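# Reseat a crooked glass plate level in its magazine

## Task

A glass plate was loaded into the magazine tilted, so that its two edges rest in different slots. Put it flat into the lower of those two slots, pushed fully home, with its coated face upward, and make sure every other plate stays in its own slot. The task fails if anything touches a coated surface. A flat blade is available on its rest.

## Robot and tools

Robot: two xArm7 arms, left_arm and right_arm, each with a parallel two-finger gripper. Root links in the scene frame: left_arm at (+0.031, +0.350, 0) m, right_arm at (-0.056, -0.431, 0) m, each turned by about a degree about z. A camera stand is fixed behind the arms. Cameras, all 672x504: cam_high, cam_low, cam_left_wrist, cam_right_wrist.

Frames: positions, orientations, velocities and move targets are reported in the scene frame. Its origin lies at table-top height halfway between the nominal bases; +z points up, +x points out across the table, and left_arm is on the +y side (this has nothing to do with left or right in images). Offsets you send are measured along the current Hand target's own axes. On the gripper, +z points out along the fingers and the fingers open and close along y. end_effector_position is the pinch point between closed pads, about 2 cm short of the fingertips. When the fingers close, the tips move about 10 mm farther along +z, mostly while the pads are still more than 40 mm apart. Reported poses can be off by a few centimetres, more at long reach.

execute_actions(actions, cameras): actions is a list of actions. Each action is a table of up to 15 rows, one row per 1/30 s step; if it has fewer rows, the last row is held until 15 steps have passed. Each row is one flat list of 14 numbers in [-1, 1]: left_arm dx, dy, dz, rx, ry, rz, opening, then right_arm in the same order. The six pose numbers are an offset from that arm's Hand target as it stood when the action began, not from the previous row; the next action starts from the new Hand target, so sending the same offset again moves farther. Scale: 1.0 equals 0.6 m or 180 degrees; rx, ry, rz form one rotation vector. Opening is absolute, not an offset: +1 fully open (0.084 m), -1 closed. Six zeros re-request the current Hand target. Always send the opening you want, because 0 is itself a command (half open). Images are returned only for an empty actions list or when cameras names them; ["all"] gives every camera.

move(target, speed, blend, opening_speed, blocking, cameras): target is either one 14-number row or a list of up to 15 such rows, same layout and scale as above. Every row is an offset from the Hand targets at the start of the move, not from the row before. speed is the top path speed in m/s, 0.002 to 1, default 0.25 (rotation up to twice that in rad/s), one value or one per target. blend in m rounds corners of a list; 0 stops at each point. opening_speed is on the -1..1 scale per second, at least 0.2. A move lasts at least 0.5 s and is cut off after 10 s. Paths are straight and do not avoid obstacles or the other arm; faster moves lag and overshoot more and hit harder. blocking=false returns after about 0.5 s while the move continues. The extra "move:" line reports the ending (done, off_target, moving, held, fault) and limits (paced: the command was clipped; held: a check withheld steps).

wait(seconds 0 to 10): lets time run with the last commands held. stop(): brakes a running move; it needs some distance. zoom_image(camera, region [x0, y0, x1, y1] in pixels, at most 504 by 504) enlarges part of that camera's latest image. clear_fault(arm: left_arm or right_arm) releases an arm after a reported torque fault. read_manual gives licence texts. finished_scene(scene) ends the scene for good; call it only once the plate is seated and stays so without the robot.

Control behaviour: each step the commanded pose is clipped to 70 mm and 16 degrees from the measured gripper pose, then inverse kinematics follows, favouring position. The gripper often stops short of the Hand target; another command, even all zeros, asks again, and the remaining gap can be sent as an offset. A blocked arm keeps pushing until told to move back; to stop a push, command the target back past the gripper. Large wrist turns can swing the elbow. A clearance check withholds commands that bring the arms too close, but contact can still happen.

Result lines: end_effector_position (m), end_effector_quat_wxyz, linear and angular velocities, Hand target, Tool commands, grip_measured (same scale as opening), Joint positions (last number is the finger opening in metres), joint torques (include the arm's own weight, offset and noisy). "within noise" means an arm is still. MOTOR HOT, TORQUE FAULT and OVER-TEMPERATURE FAULT lines warn of stops.

Gripping: to hold something, command an opening well below grip_measured; the gap sets squeeze force, roughly up to 24 N per pad. Fast closes squeeze harder.

What to avoid: any contact with a plate's coated face; knocking other plates out of their slots; dropping or releasing moving parts; letting anything fall far or leave the table; fast impacts on fixed or heavy objects; hard pushes; any press or collision between the two arms, including one gripper closing on the other's fingers. Contact torque at a joint limit (waist 44.6, shoulder 44.8, upper arm roll 28.5, elbow 28.5, forearm roll 28.5, wrist pitch 15.3, wrist roll 16 N m, a held load included) triggers a torque fault and a stop; so does a motor at its torque limit for 1 s or overloaded too long. Holding loads, stretched poses and pushing at unreachable targets heat motors; at 80 C the arm brakes for 30 to 60 s. Any stop costs time; smooth, quick, gentle motion is preferred.

Each tool is called after "Emit:" as a command line: name --argument value for each argument, lists and objects as JSON in quotes; but a table of rows of numbers goes row by row, as --pt "numbers of a row", without its own name.

## Session

Emit:
execute_actions --actions '[]'

Scene clock: 0.00 s.
left_arm: end_effector_position=(+0.3236, +0.5428, +0.1975) grip_measured=+1.00 end_effector_quat_wxyz=(+0.017, +0.449, -0.485, +0.750) | right_arm: end_effector_position=(+0.5815, -0.1843, +0.3727) grip_measured=+1.00 end_effector_quat_wxyz=(-0.276, +0.844, +0.314, +0.336)
Joint positions: left_arm=[-0.44 -1.623 1.814 0.73 0.016 1.119 2.571 0.084] | right_arm=[0.257 0.274 -0.059 1.564 0.926 0.83 -0.989 0.084]
Joint velocities: within noise
Joint torques (N m): no reading
Hand target: left_arm +0.3236, +0.5428, +0.1975; +0.017, +0.449, -0.485, +0.750 | right_arm +0.5815, -0.1843, +0.3727; -0.276, +0.844, +0.314, +0.336
Tool commands: left_gripper/opening=+1.0 right_gripper/opening=+1.0

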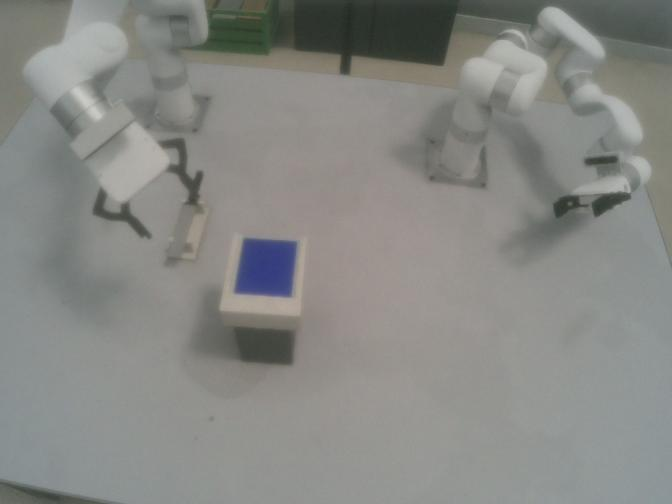

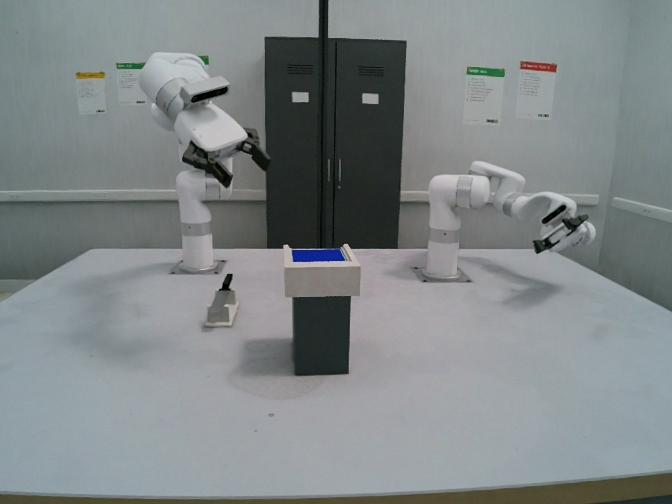

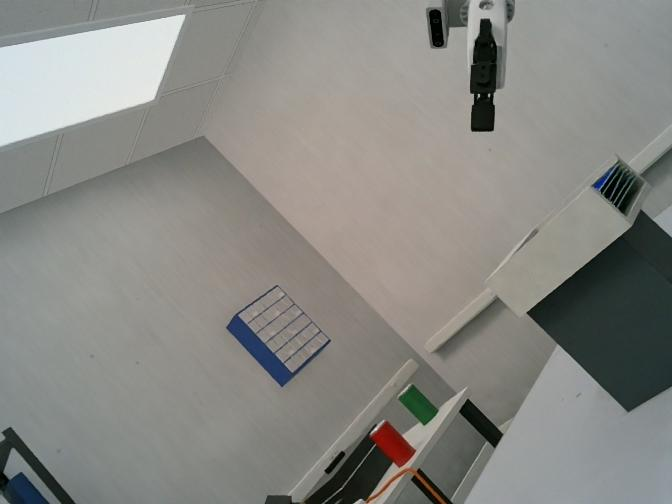

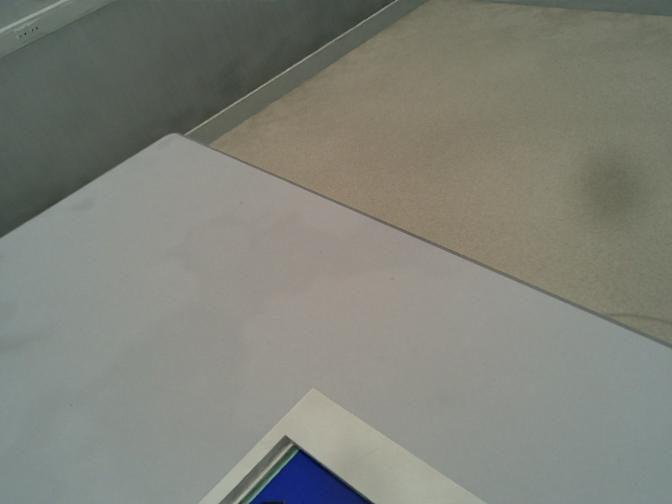

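Emit:
zoom_image --camera "cam_high" --region '[130, 160, 330, 380]'

Emit:
zoom_image --camera "cam_low" --region '[180, 220, 380, 400]'

Emit:
zoom_image --camera "cam_left_wrist" --region '[472, 130, 672, 330]'

Scaled by 2.291 from the camera's 672x504 image, which has a finer 960x720 frame.

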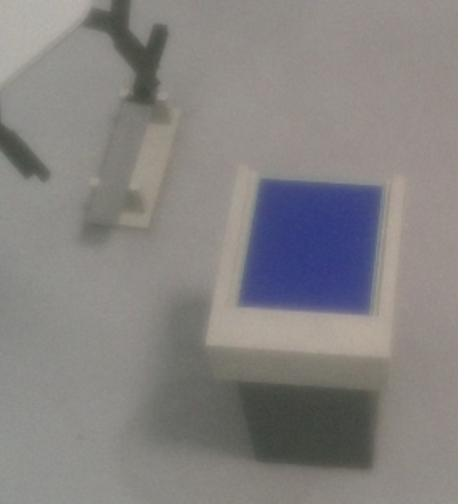

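Scaled by 2.520 from the camera's 672x504 image, which has a finer 960x720 frame.

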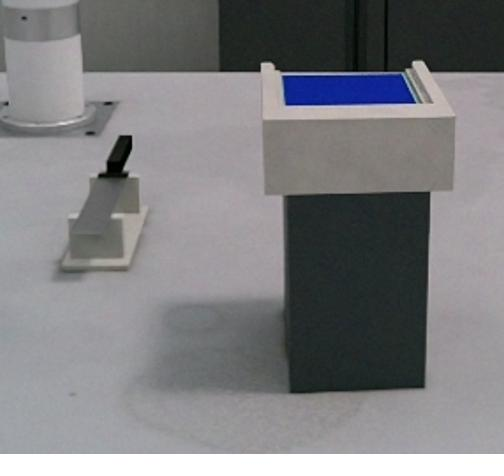

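Scaled by 2.520 from the camera's 672x504 image, which has a finer 960x720 frame.

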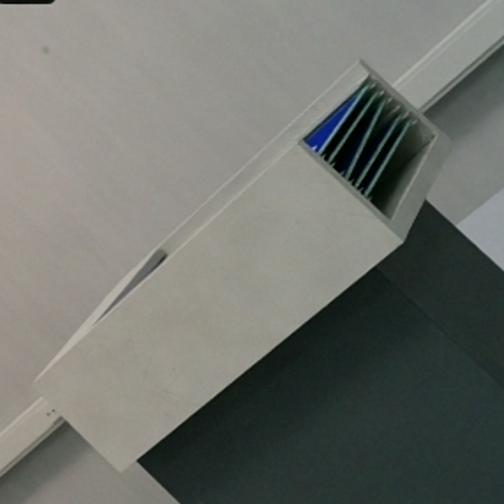

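Emit:
move --target '[0.438,0.682,0.602,0.180,-0.254,-0.217,0,-0.38,-0.25,-0.338,-0.185,-0.226,0.211,1]' --cameras '["all"]'

Scene clock: 3.13 s.
left_arm: end_effector_position=(+0.3101, +0.4502, +0.1900) grip_measured=-0.01 end_effector_quat_wxyz=(+0.016, +0.511, -0.431, +0.743) | right_arm: end_effector_position=(+0.5007, -0.2141, +0.3717) grip_measured=+1.00 end_effector_quat_wxyz=(-0.211, +0.912, +0.240, +0.257)
Joint positions: left_arm=[-0.156 -1.505 1.923 0.313 0.035 0.883 2.561 0.044] | right_arm=[0.321 0.012 -0.082 1.309 0.577 0.833 -0.56 0.084]
Joint torques (N m): left_arm=[-4.37 4.26 -14.51 -4.63 -1.27 1.49 -0.85] | right_arm=[2.09 -20.07 1.85 10.35 -0.67 -1.63 0.43]
Hand target: left_arm +0.3101, +0.4502, +0.1900; +0.016, +0.511, -0.431, +0.743 (not the last commanded pose) | right_arm +0.5007, -0.2141, +0.3717; -0.211, +0.912, +0.240, +0.257 (not the last commanded pose)
Off the commanded pose: left_arm 0.512 m, 59 deg | right_arm 0.254 m, 48 deg.
move: held (left_arm; a check stopped the path), off_target (right_arm; braked when a check withheld steps of left_arm); limits=held
pose unreachable (left arm): on one or more control steps of this call, first in action 0 (counted from 0), this arm could not follow its commanded pose, so it was not sent that pose on those steps. It may still have moved: this result reports where it is.
cause: moving toward the commanded pose would bring two parts of the arm too close to each other (joints 3 (upper arm roll) to 5 (forearm roll) lie between them).

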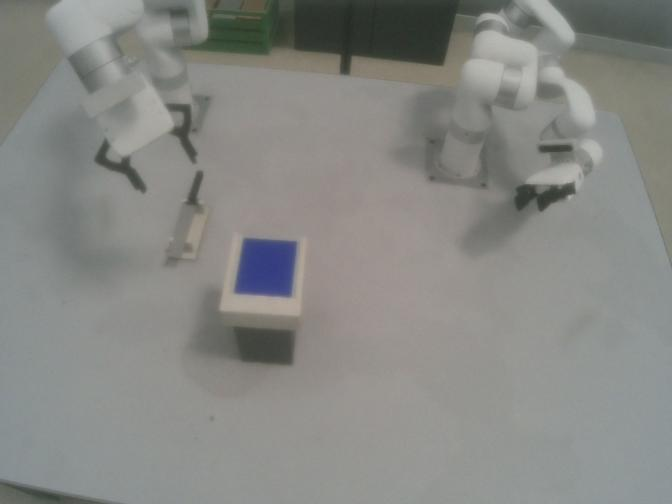

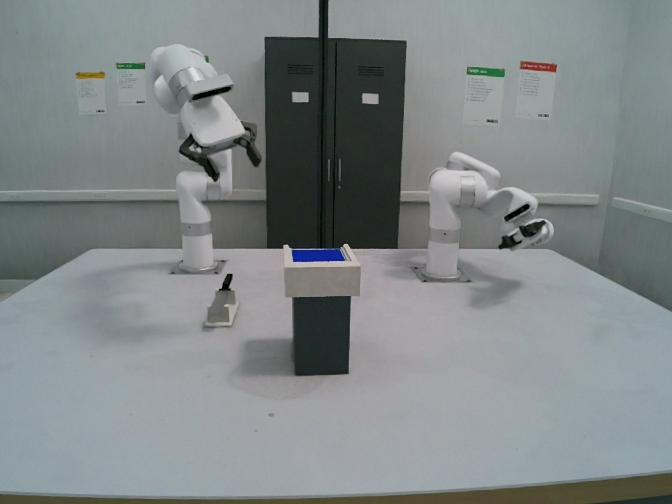

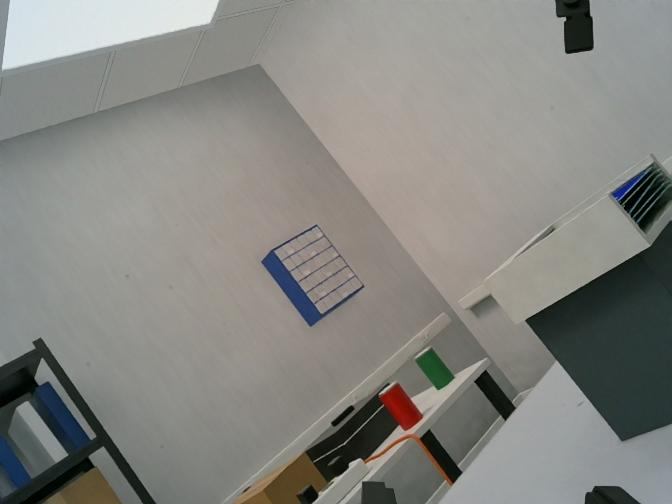

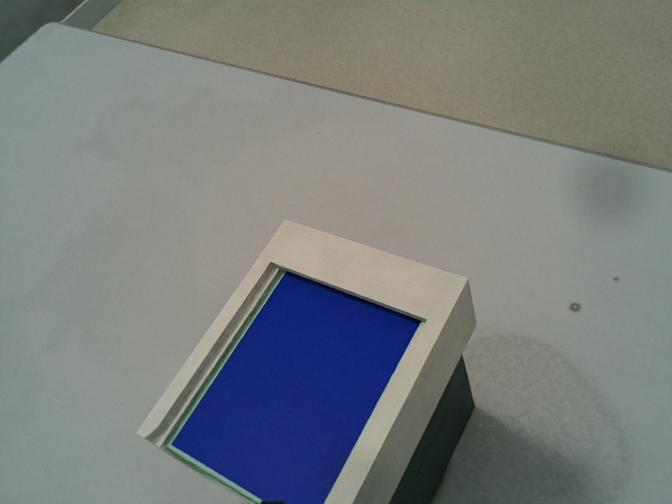

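Emit:
move --target '[0,0,0,0,0,0,1,-0.35,-0.098,-0.217,-0.138,-0.169,0.157,1]' --cameras '["all"]'

Scene clock: 5.73 s.
left_arm: end_effector_position=(+0.3101, +0.4502, +0.1900) grip_measured=+1.00 end_effector_quat_wxyz=(+0.016, +0.511, -0.431, +0.743) | right_arm: end_effector_position=(+0.2627, -0.3026, +0.3690) grip_measured=+1.00 end_effector_quat_wxyz=(+0.000, +1.000, +0.001, -0.001)
Joint positions: left_arm=[-0.156 -1.505 1.923 0.313 0.035 0.883 2.561 0.084] | right_arm=[0.28 -0.44 0.069 1.099 0.031 1.54 0.348 0.084]
Joint torques (N m): left_arm=[-3.17 4.39 -14.17 -6.86 -1.23 1.03 -0.86] | right_arm=[-2.67 -10.53 1.43 9.74 -1 -1.2 0.44]
Hand target: left_arm +0.3101, +0.4502, +0.1900; +0.016, +0.511, -0.431, +0.743 | right_arm +0.2627, -0.3026, +0.3690; +0.000, +1.000, +0.001, -0.001
Off the commanded pose: left_arm 0.000 m, 0 deg | right_arm 0.000 m, 0 deg.
move: done

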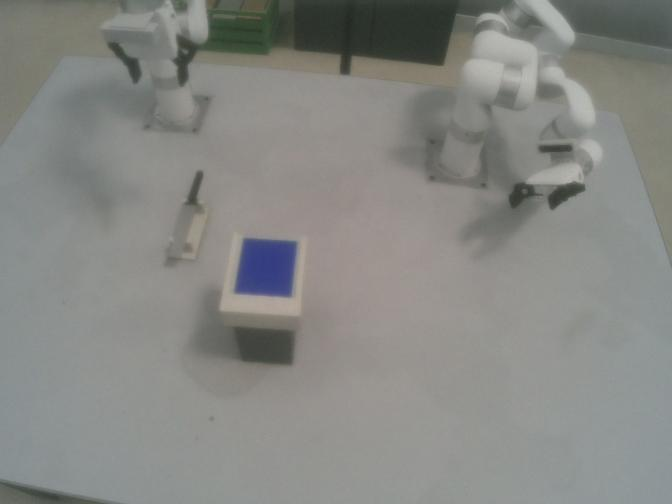

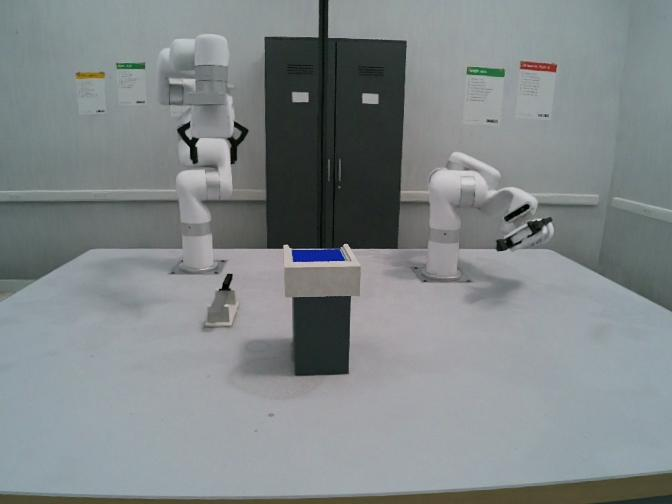

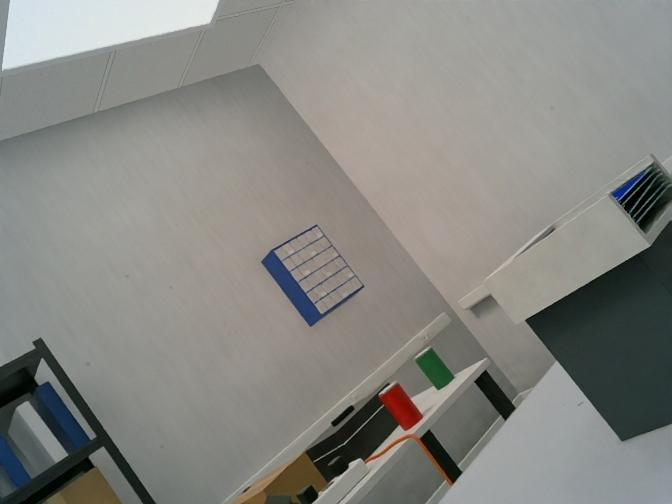

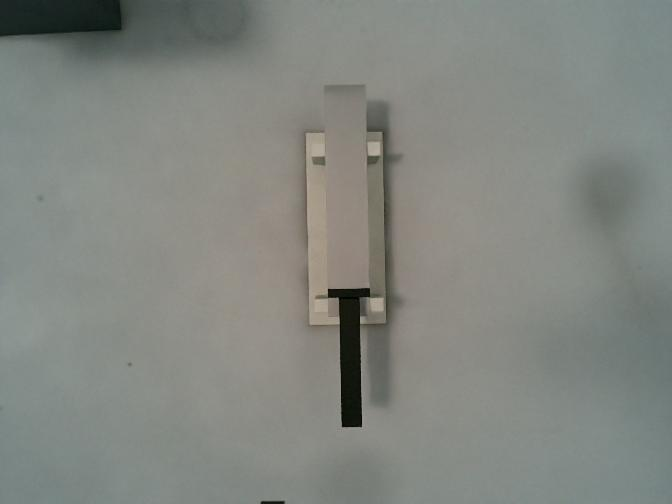

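Emit:
move --target '[0,0,0,0,0,0,1,-0.105,-0.367,0.355,0,0.333,0,1]' --cameras '["all"]'

Emit:
zoom_image --camera "cam_right_wrist" --region '[200, 100, 504, 350]'

Scene clock: 8.97 s.
left_arm: end_effector_position=(+0.3101, +0.4502, +0.1900) grip_measured=+1.00 end_effector_quat_wxyz=(+0.016, +0.511, -0.431, +0.743) | right_arm: end_effector_position=(+0.1989, -0.0824, +0.1562) grip_measured=+1.00 end_effector_quat_wxyz=(-0.001, +0.867, +0.000, +0.499)
Joint positions: left_arm=[-0.156 -1.505 1.923 0.313 0.035 0.883 2.561 0.084] | right_arm=[-0.198 -0.86 1.492 0.481 -0.499 0.338 1.841 0.084]
Joint torques (N m): left_arm=[-1.44 5.02 -14.29 -6.64 -1.09 0.67 -0.9] | right_arm=[-3.08 4.78 -11.16 6.27 1.67 0.46 0.7]
Hand target: left_arm +0.3101, +0.4502, +0.1900; +0.016, +0.511, -0.431, +0.743 | right_arm +0.1989, -0.0823, +0.1562; -0.001, +0.867, +0.000, +0.499
Off the commanded pose: left_arm 0.000 m, 0 deg | right_arm 0.000 m, 0 deg.
move: done

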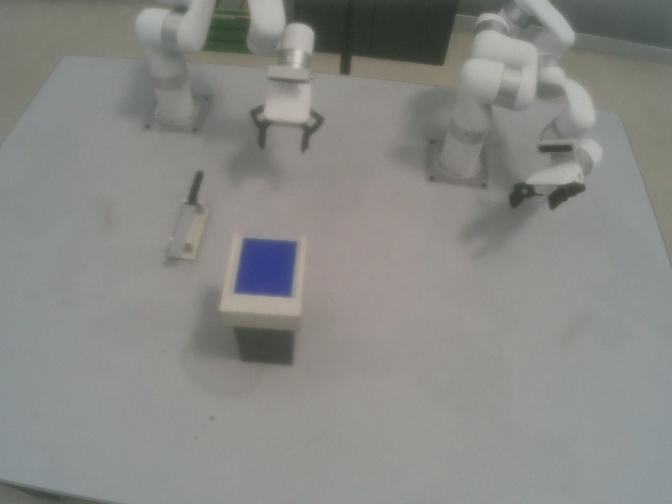

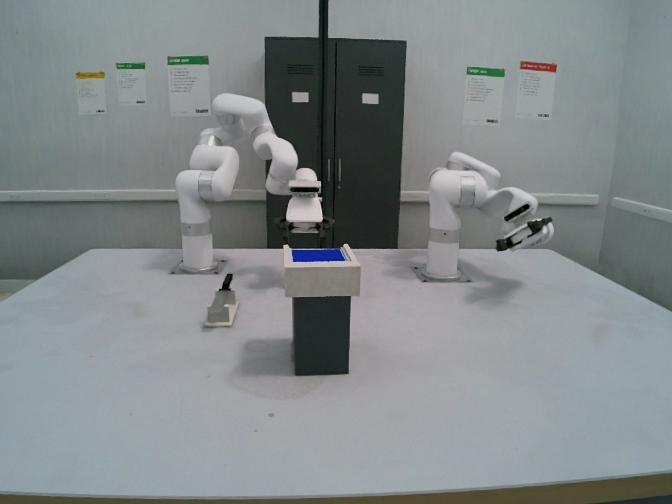

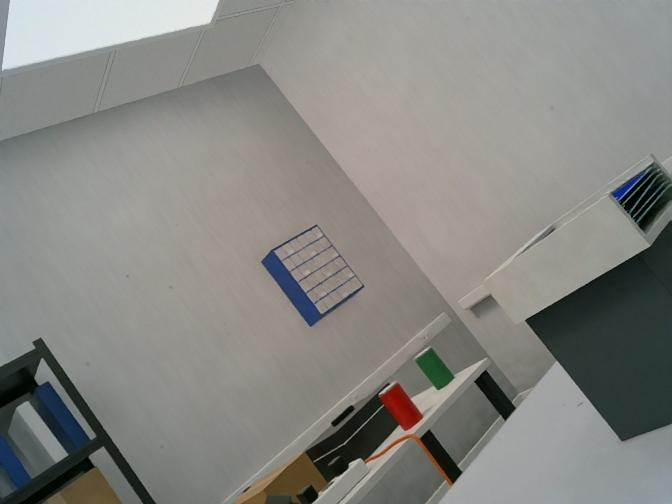

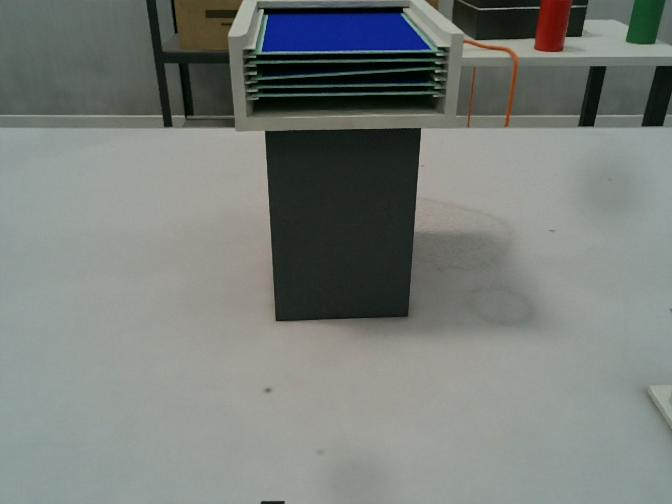

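Scaled by 1.658 from the camera's 672x504 image, which has a finer 960x720 frame.

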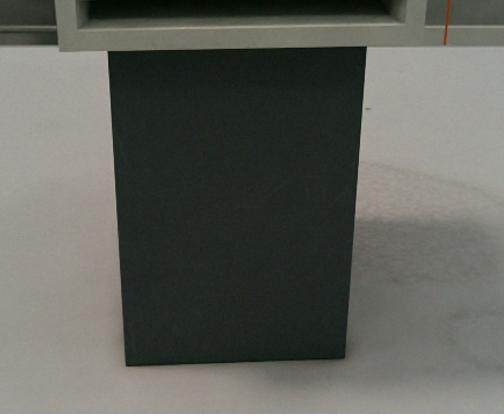

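Emit:
zoom_image --camera "cam_right_wrist" --region '[220, 0, 480, 140]'

Scaled by 1.938 from the camera's 672x504 image, which has a finer 960x720 frame.

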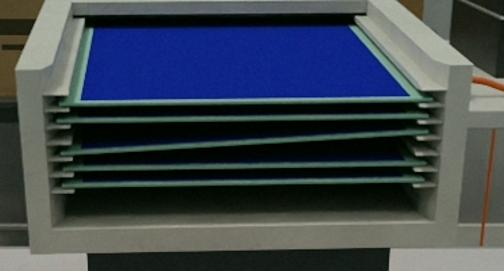

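Emit:
move --target '[0,0,0,0,0,0,1,0.106,0.367,-0.136,0,-0.167,0,1]' --cameras '["cam_right_wrist"]'

Emit:
zoom_image --camera "cam_right_wrist" --region '[200, 100, 504, 404]'

Scene clock: 11.90 s.
left_arm: end_effector_position=(+0.3101, +0.4502, +0.1900) grip_measured=+1.00 end_effector_quat_wxyz=(+0.016, +0.511, -0.431, +0.743) | right_arm: end_effector_position=(+0.1607, -0.3027, +0.2521) grip_measured=+1.00 end_effector_quat_wxyz=(+0.000, +0.966, +0.001, +0.257)
Joint positions: left_arm=[-0.156 -1.505 1.923 0.313 0.035 0.883 2.561 0.084] | right_arm=[0.541 -1.307 0.241 0.191 -0.088 1.073 0.687 0.084]
Joint torques (N m): left_arm=[-0.36 4.71 -13.96 -6.88 -1.4 0.69 -0.83] | right_arm=[2.22 2.5 -3.04 11.42 -1.13 -1.91 -0.41]
Hand target: left_arm +0.3101, +0.4502, +0.1900; +0.016, +0.511, -0.431, +0.743 | right_arm +0.1607, -0.3027, +0.2521; +0.000, +0.966, +0.001, +0.257
Off the commanded pose: left_arm 0.000 m, 0 deg | right_arm 0.000 m, 0 deg.
move: done
Images, in order (width x height): cam_right_wrist 672x504.

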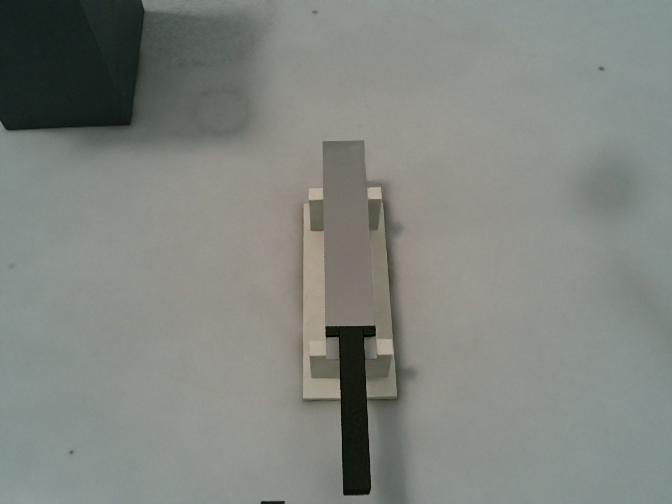

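Scaled by 1.658 from the camera's 672x504 image, which has a finer 960x720 frame.

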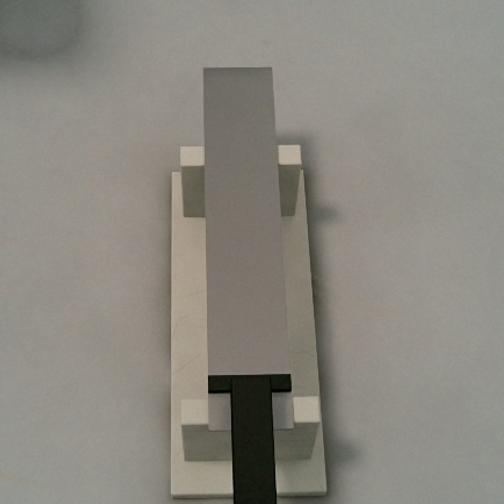

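Emit:
move --target '[0,0,0,0,0,0,1,-0.02,-0.0395,0.281,0,0.167,0,1]' --cameras '["cam_right_wrist","cam_low"]'

Scene clock: 15.60 s.
left_arm: end_effector_position=(+0.3101, +0.4502, +0.1900) grip_measured=+1.00 end_effector_quat_wxyz=(+0.016, +0.511, -0.431, +0.743) | right_arm: end_effector_position=(+0.1781, -0.2991, +0.2080) grip_measured=+1.00 end_effector_quat_wxyz=(+0.001, +0.945, +0.001, +0.328)
Joint positions: left_arm=[-0.156 -1.505 1.923 0.313 0.035 0.883 2.561 0.084] | right_arm=[0.566 -1.37 0.362 -0.011 -0.107 0.83 0.793 0.084]
Joint torques (N m): left_arm=[1.91 5.64 -13.71 -6.75 -1.3 0.66 -0.75] | right_arm=[2.22 2.42 -3.53 11.15 0.97 -1.84 -0.39]
Hand target: left_arm +0.3101, +0.4502, +0.1900; +0.016, +0.511, -0.431, +0.743 | right_arm +0.1781, -0.2991, +0.2081; +0.000, +0.945, +0.001, +0.328 (not the last commanded pose)
Off the commanded pose: left_arm 0.000 m, 0 deg | right_arm 0.123 m, 22 deg.
move: held (right_arm; a check stopped the path); limits=held
pose unreachable (right arm): on one or more control steps of this call, first in action 0 (counted from 0), this arm could not follow its commanded pose, so it was not sent that pose on those steps. It may still have moved: this result reports where it is.
cause: moving toward the commanded pose would bring two parts of the arm too close to each other (joints 2 (shoulder) to 6 (wrist pitch) lie between them).
Images, in order (width x height): cam_low 672x504, cam_right_wrist 672x504.

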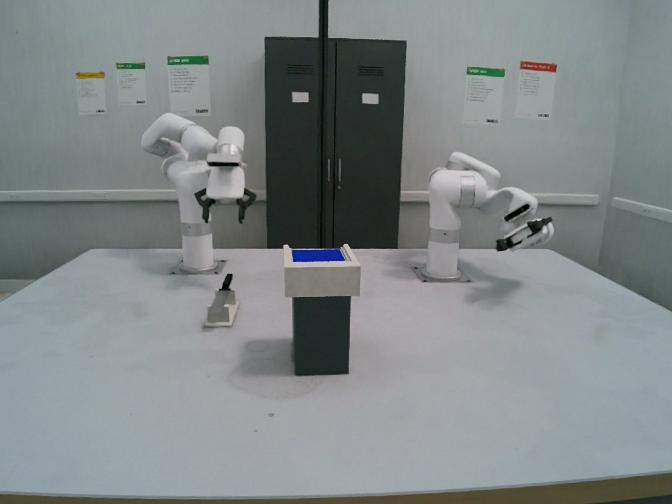

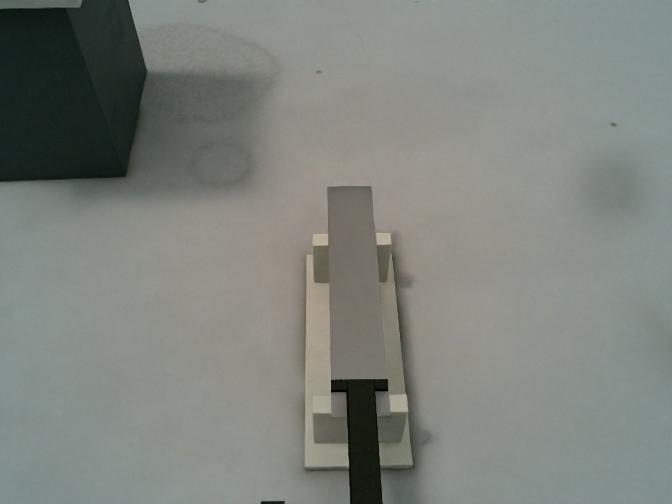

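Emit:
move --target '[0,0,0,0,0,0,1,-0.024,-0.032,0.2105,0,-0.029,0,1]' --cameras '["cam_right_wrist","cam_low"]'

Emit:
zoom_image --camera "cam_low" --region '[180, 180, 300, 340]'

Scene clock: 17.93 s.
left_arm: end_effector_position=(+0.3101, +0.4502, +0.1900) grip_measured=+1.00 end_effector_quat_wxyz=(+0.016, +0.511, -0.431, +0.743) | right_arm: end_effector_position=(+0.2450, -0.2799, +0.1000) grip_measured=+1.00 end_effector_quat_wxyz=(+0.001, +0.959, +0.001, +0.285)
Joint positions: left_arm=[-0.156 -1.505 1.923 0.313 0.035 0.883 2.561 0.084] | right_arm=[-0.075 -0.532 0.7 0.059 -0.319 0.002 0.959 0.084]
Joint torques (N m): left_arm=[2.06 5.31 -13.29 -6.67 -0.94 0.57 -0.7] | right_arm=[-2.97 -4.47 -1.62 6.98 -0.39 -3.13 0.51]
Hand target: left_arm +0.3101, +0.4502, +0.1900; +0.016, +0.511, -0.431, +0.743 | right_arm +0.2450, -0.2799, +0.1000; +0.001, +0.959, +0.001, +0.285
Off the commanded pose: left_arm 0.000 m, 0 deg | right_arm 0.000 m, 0 deg.
move: done
Images, in order (width x height): cam_low 672x504, cam_right_wrist 672x504.

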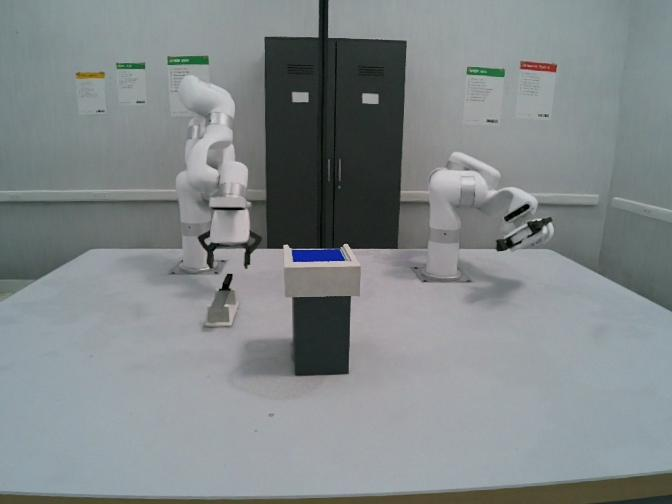

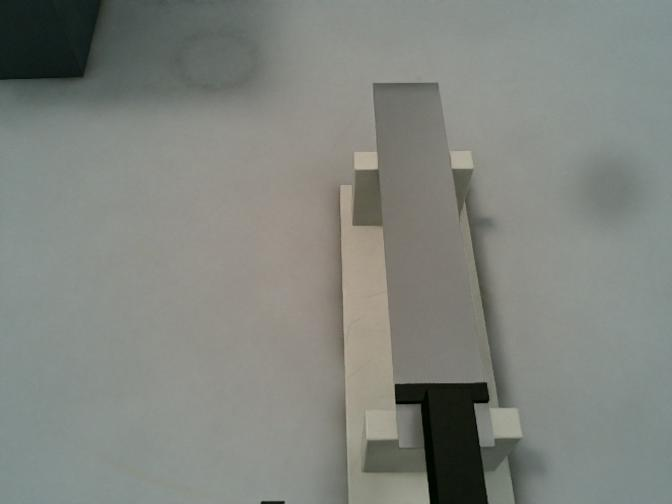

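Scaled by 3.150 from the camera's 672x504 image, which has a finer 960x720 frame.

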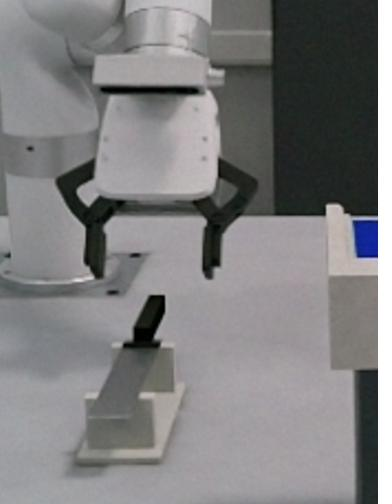

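Emit:
move --target '[0,0,0,0,0,0,1,-0.058,0,0.0895,0,0,0,1]' --speed 0.08 --cameras '["cam_right_wrist","cam_low"]'

Emit:
zoom_image --camera "cam_low" --region '[180, 220, 280, 340]'

Scene clock: 19.07 s.
left_arm: end_effector_position=(+0.3101, +0.4502, +0.1900) grip_measured=+1.00 end_effector_quat_wxyz=(+0.016, +0.511, -0.431, +0.743) | right_arm: end_effector_position=(+0.2435, -0.2801, +0.0879) grip_measured=+1.00 end_effector_quat_wxyz=(-0.001, +0.960, +0.002, +0.279)
Joint positions: left_arm=[-0.156 -1.505 1.923 0.313 0.035 0.883 2.561 0.084] | right_arm=[-0.177 -0.494 0.794 0.058 -0.342 -0.057 0.987 0.084]
Joint torques (N m): left_arm=[1.69 5.16 -13.76 -6.92 -1.27 0.75 -0.92] | right_arm=[2.56 -4.1 -5.09 6.37 1.67 -1.56 -0.4]
Hand target: left_arm +0.3101, +0.4502, +0.1900; +0.016, +0.511, -0.431, +0.743 | right_arm +0.2435, -0.2801, +0.0879; -0.001, +0.960, +0.002, +0.279 (not the last commanded pose)
Off the commanded pose: left_arm 0.000 m, 0 deg | right_arm 0.052 m, 1 deg.
move: held (right_arm; a check stopped the path); limits=held
pose unreachable (right arm): on one or more control steps of this call, first in action 0 (counted from 0), this arm could not follow its commanded pose, so it was not sent that pose on those steps. It may still have moved: this result reports where it is.
cause: moving toward the commanded pose would bring two parts of the arm too close to each other (joints 3 (upper arm roll) to 5 (forearm roll) lie between them).
Images, in order (width x height): cam_low 672x504, cam_right_wrist 672x504.

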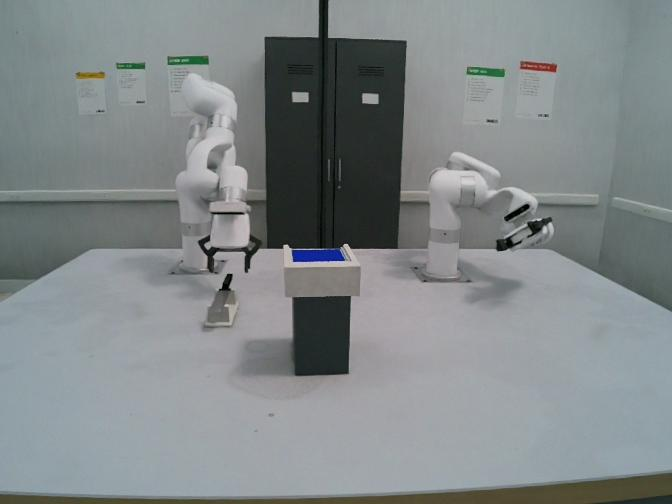

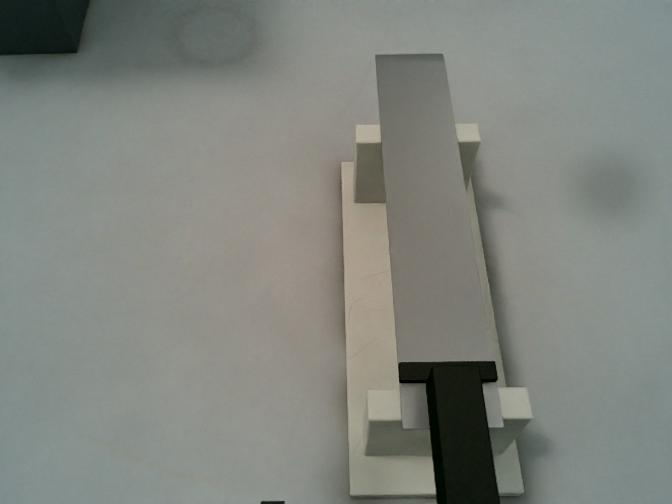

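Scaled by 4.200 from the camera's 672x504 image, which has a finer 960x720 frame.

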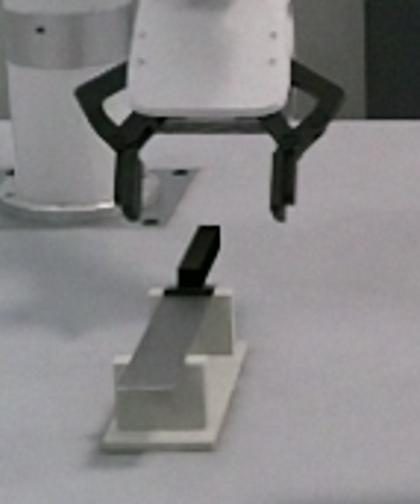

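Emit:
move --target '[0.192,0.365,0.365,-0.1025,-0.071,-0.2095,-1,0.02,0,-0.011,0,-0.097,0,1]' --cameras '["all"]'

Scene clock: 21.47 s.
left_arm: end_effector_position=(+0.3103, +0.4279, +0.1886) grip_measured=-1.00 end_effector_quat_wxyz=(+0.036, +0.525, -0.428, +0.735) | right_arm: end_effector_position=(+0.2449, -0.2801, +0.0903) grip_measured=+1.00 end_effector_quat_wxyz=(-0.001, +0.969, +0.002, +0.249)
Joint positions: left_arm=[-0.137 -1.466 1.924 0.247 0.038 0.849 2.532 0] | right_arm=[-0.038 -0.452 0.616 0.095 -0.329 0.046 0.914 0.084]
Joint torques (N m): left_arm=[-4.37 3.48 -11.98 -4.83 -1.13 1.38 0.53] | right_arm=[2.21 -2.3 -4.14 8.5 1.42 -1.79 -0.5]
Hand target: left_arm +0.3103, +0.4279, +0.1886; +0.036, +0.525, -0.428, +0.735 (not the last commanded pose) | right_arm +0.2449, -0.2801, +0.0903; -0.001, +0.969, +0.002, +0.249 (not the last commanded pose)
Off the commanded pose: left_arm 0.308 m, 41 deg | right_arm 0.011 m, 14 deg.
move: held (left_arm; a check stopped the path), off_target (right_arm; braked when a check withheld steps of left_arm); limits=held
pose unreachable (left arm): on one or more control steps of this call, first in action 0 (counted from 0), this arm could not follow its commanded pose, so it was not sent that pose on those steps. It may still have moved: this result reports where it is.
cause: moving toward the commanded pose would bring two parts of the arm too close to each other (joints 3 (upper arm roll) to 5 (forearm roll) lie between them).

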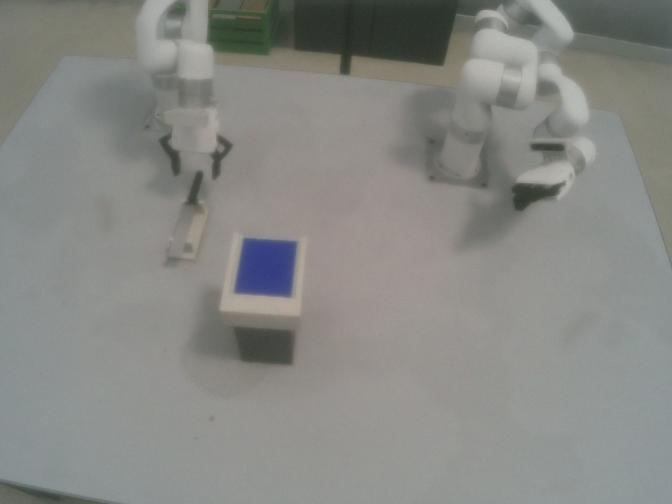

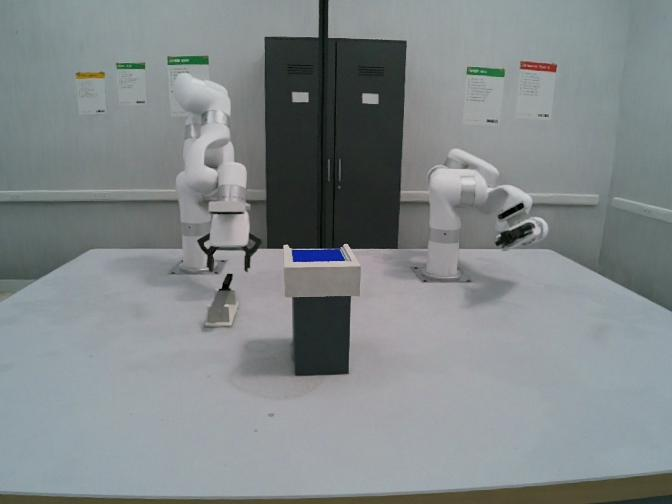

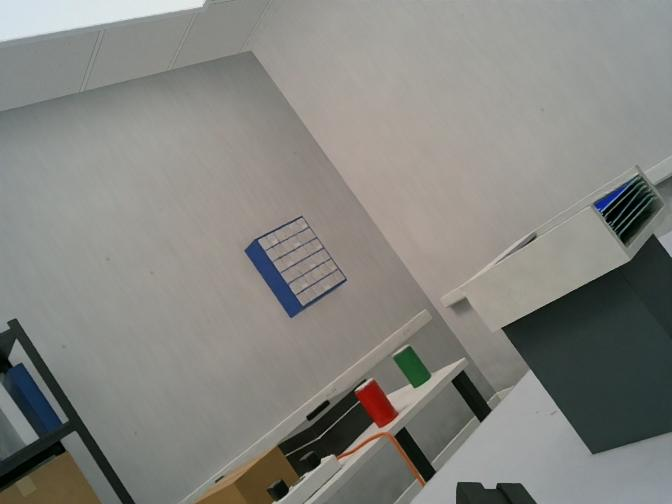

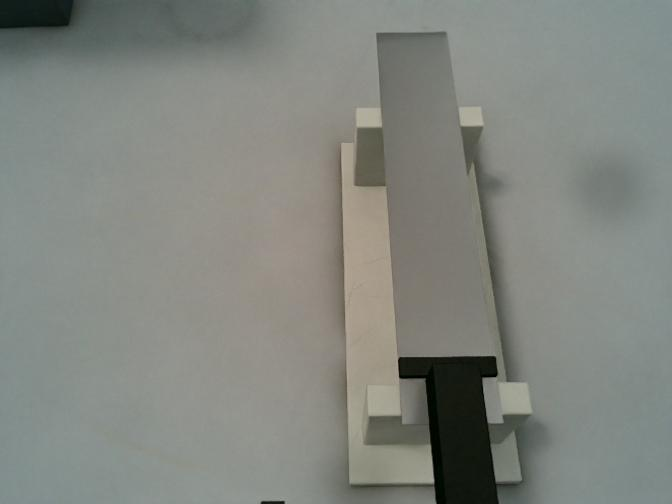

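Emit:
move --target '[0.052,-0.315,0.267,0,0,0,-1,0.055,0,-0.065,0,-0.160,0,1]' --cameras '["all"]'

Scene clock: 24.37 s.
left_arm: end_effector_position=(+0.5100, +0.4278, +0.3385) grip_measured=-1.00 end_effector_quat_wxyz=(+0.036, +0.525, -0.428, +0.735) | right_arm: end_effector_position=(+0.2550, -0.2801, +0.1404) grip_measured=+1.00 end_effector_quat_wxyz=(-0.001, +1.000, +0.002, +0.000)
Joint positions: left_arm=[-1.056 -1.596 1.424 0.587 -0.033 0.238 2.109 0] | right_arm=[0.331 -0.305 0.11 0.538 0.045 0.842 0.41 0.084]
Joint torques (N m): left_arm=[-4.66 9.16 -20.25 3.43 0.38 -0.67 -0.8] | right_arm=[-2.83 -8.54 -1.61 10.43 1.15 -1.34 -0.37]
Hand target: left_arm +0.5101, +0.4278, +0.3385; +0.036, +0.525, -0.428, +0.735 | right_arm +0.2550, -0.2801, +0.1404; -0.001, +1.000, +0.002, +0.000
Off the commanded pose: left_arm 0.000 m, 0 deg | right_arm 0.000 m, 0 deg.
move: done

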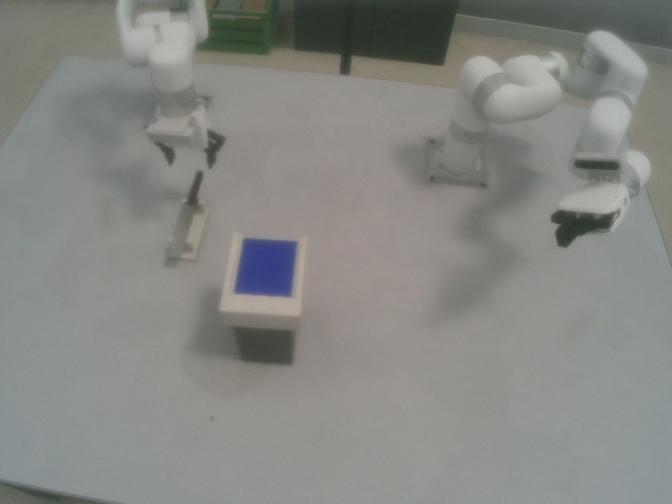

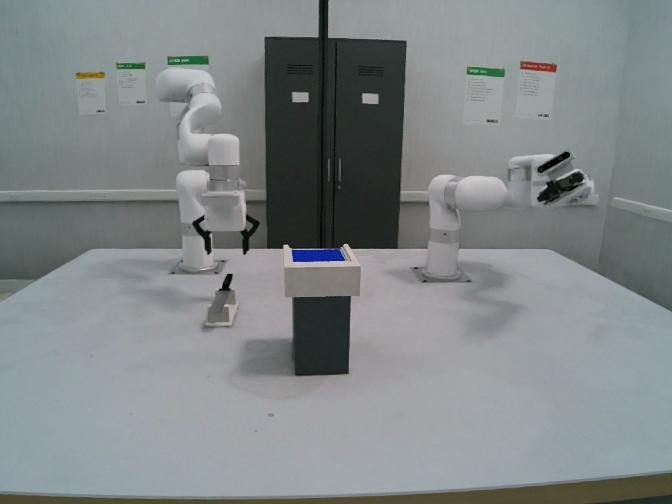

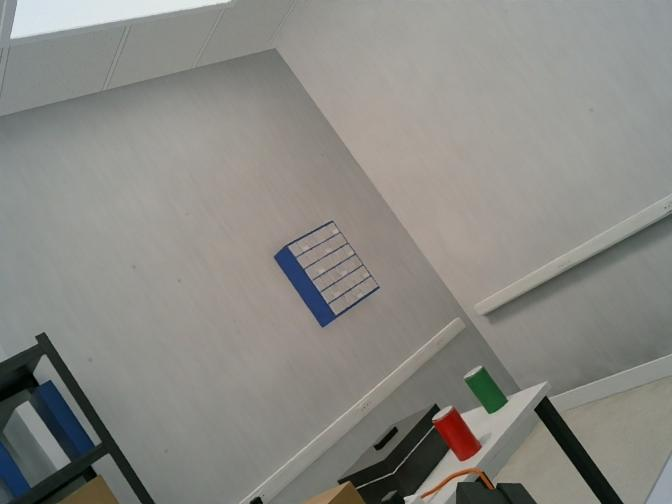

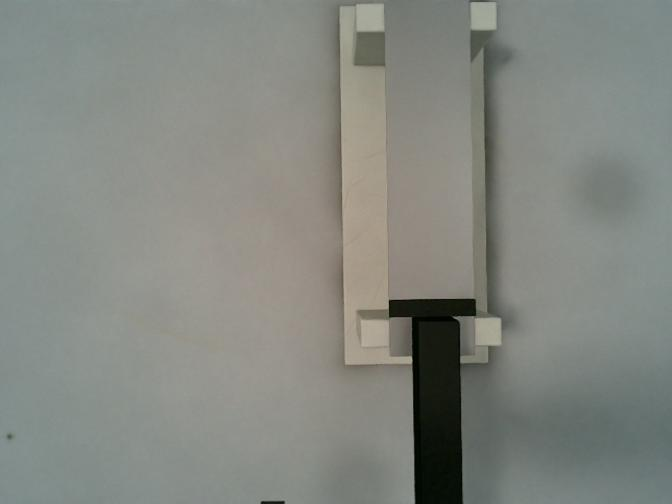

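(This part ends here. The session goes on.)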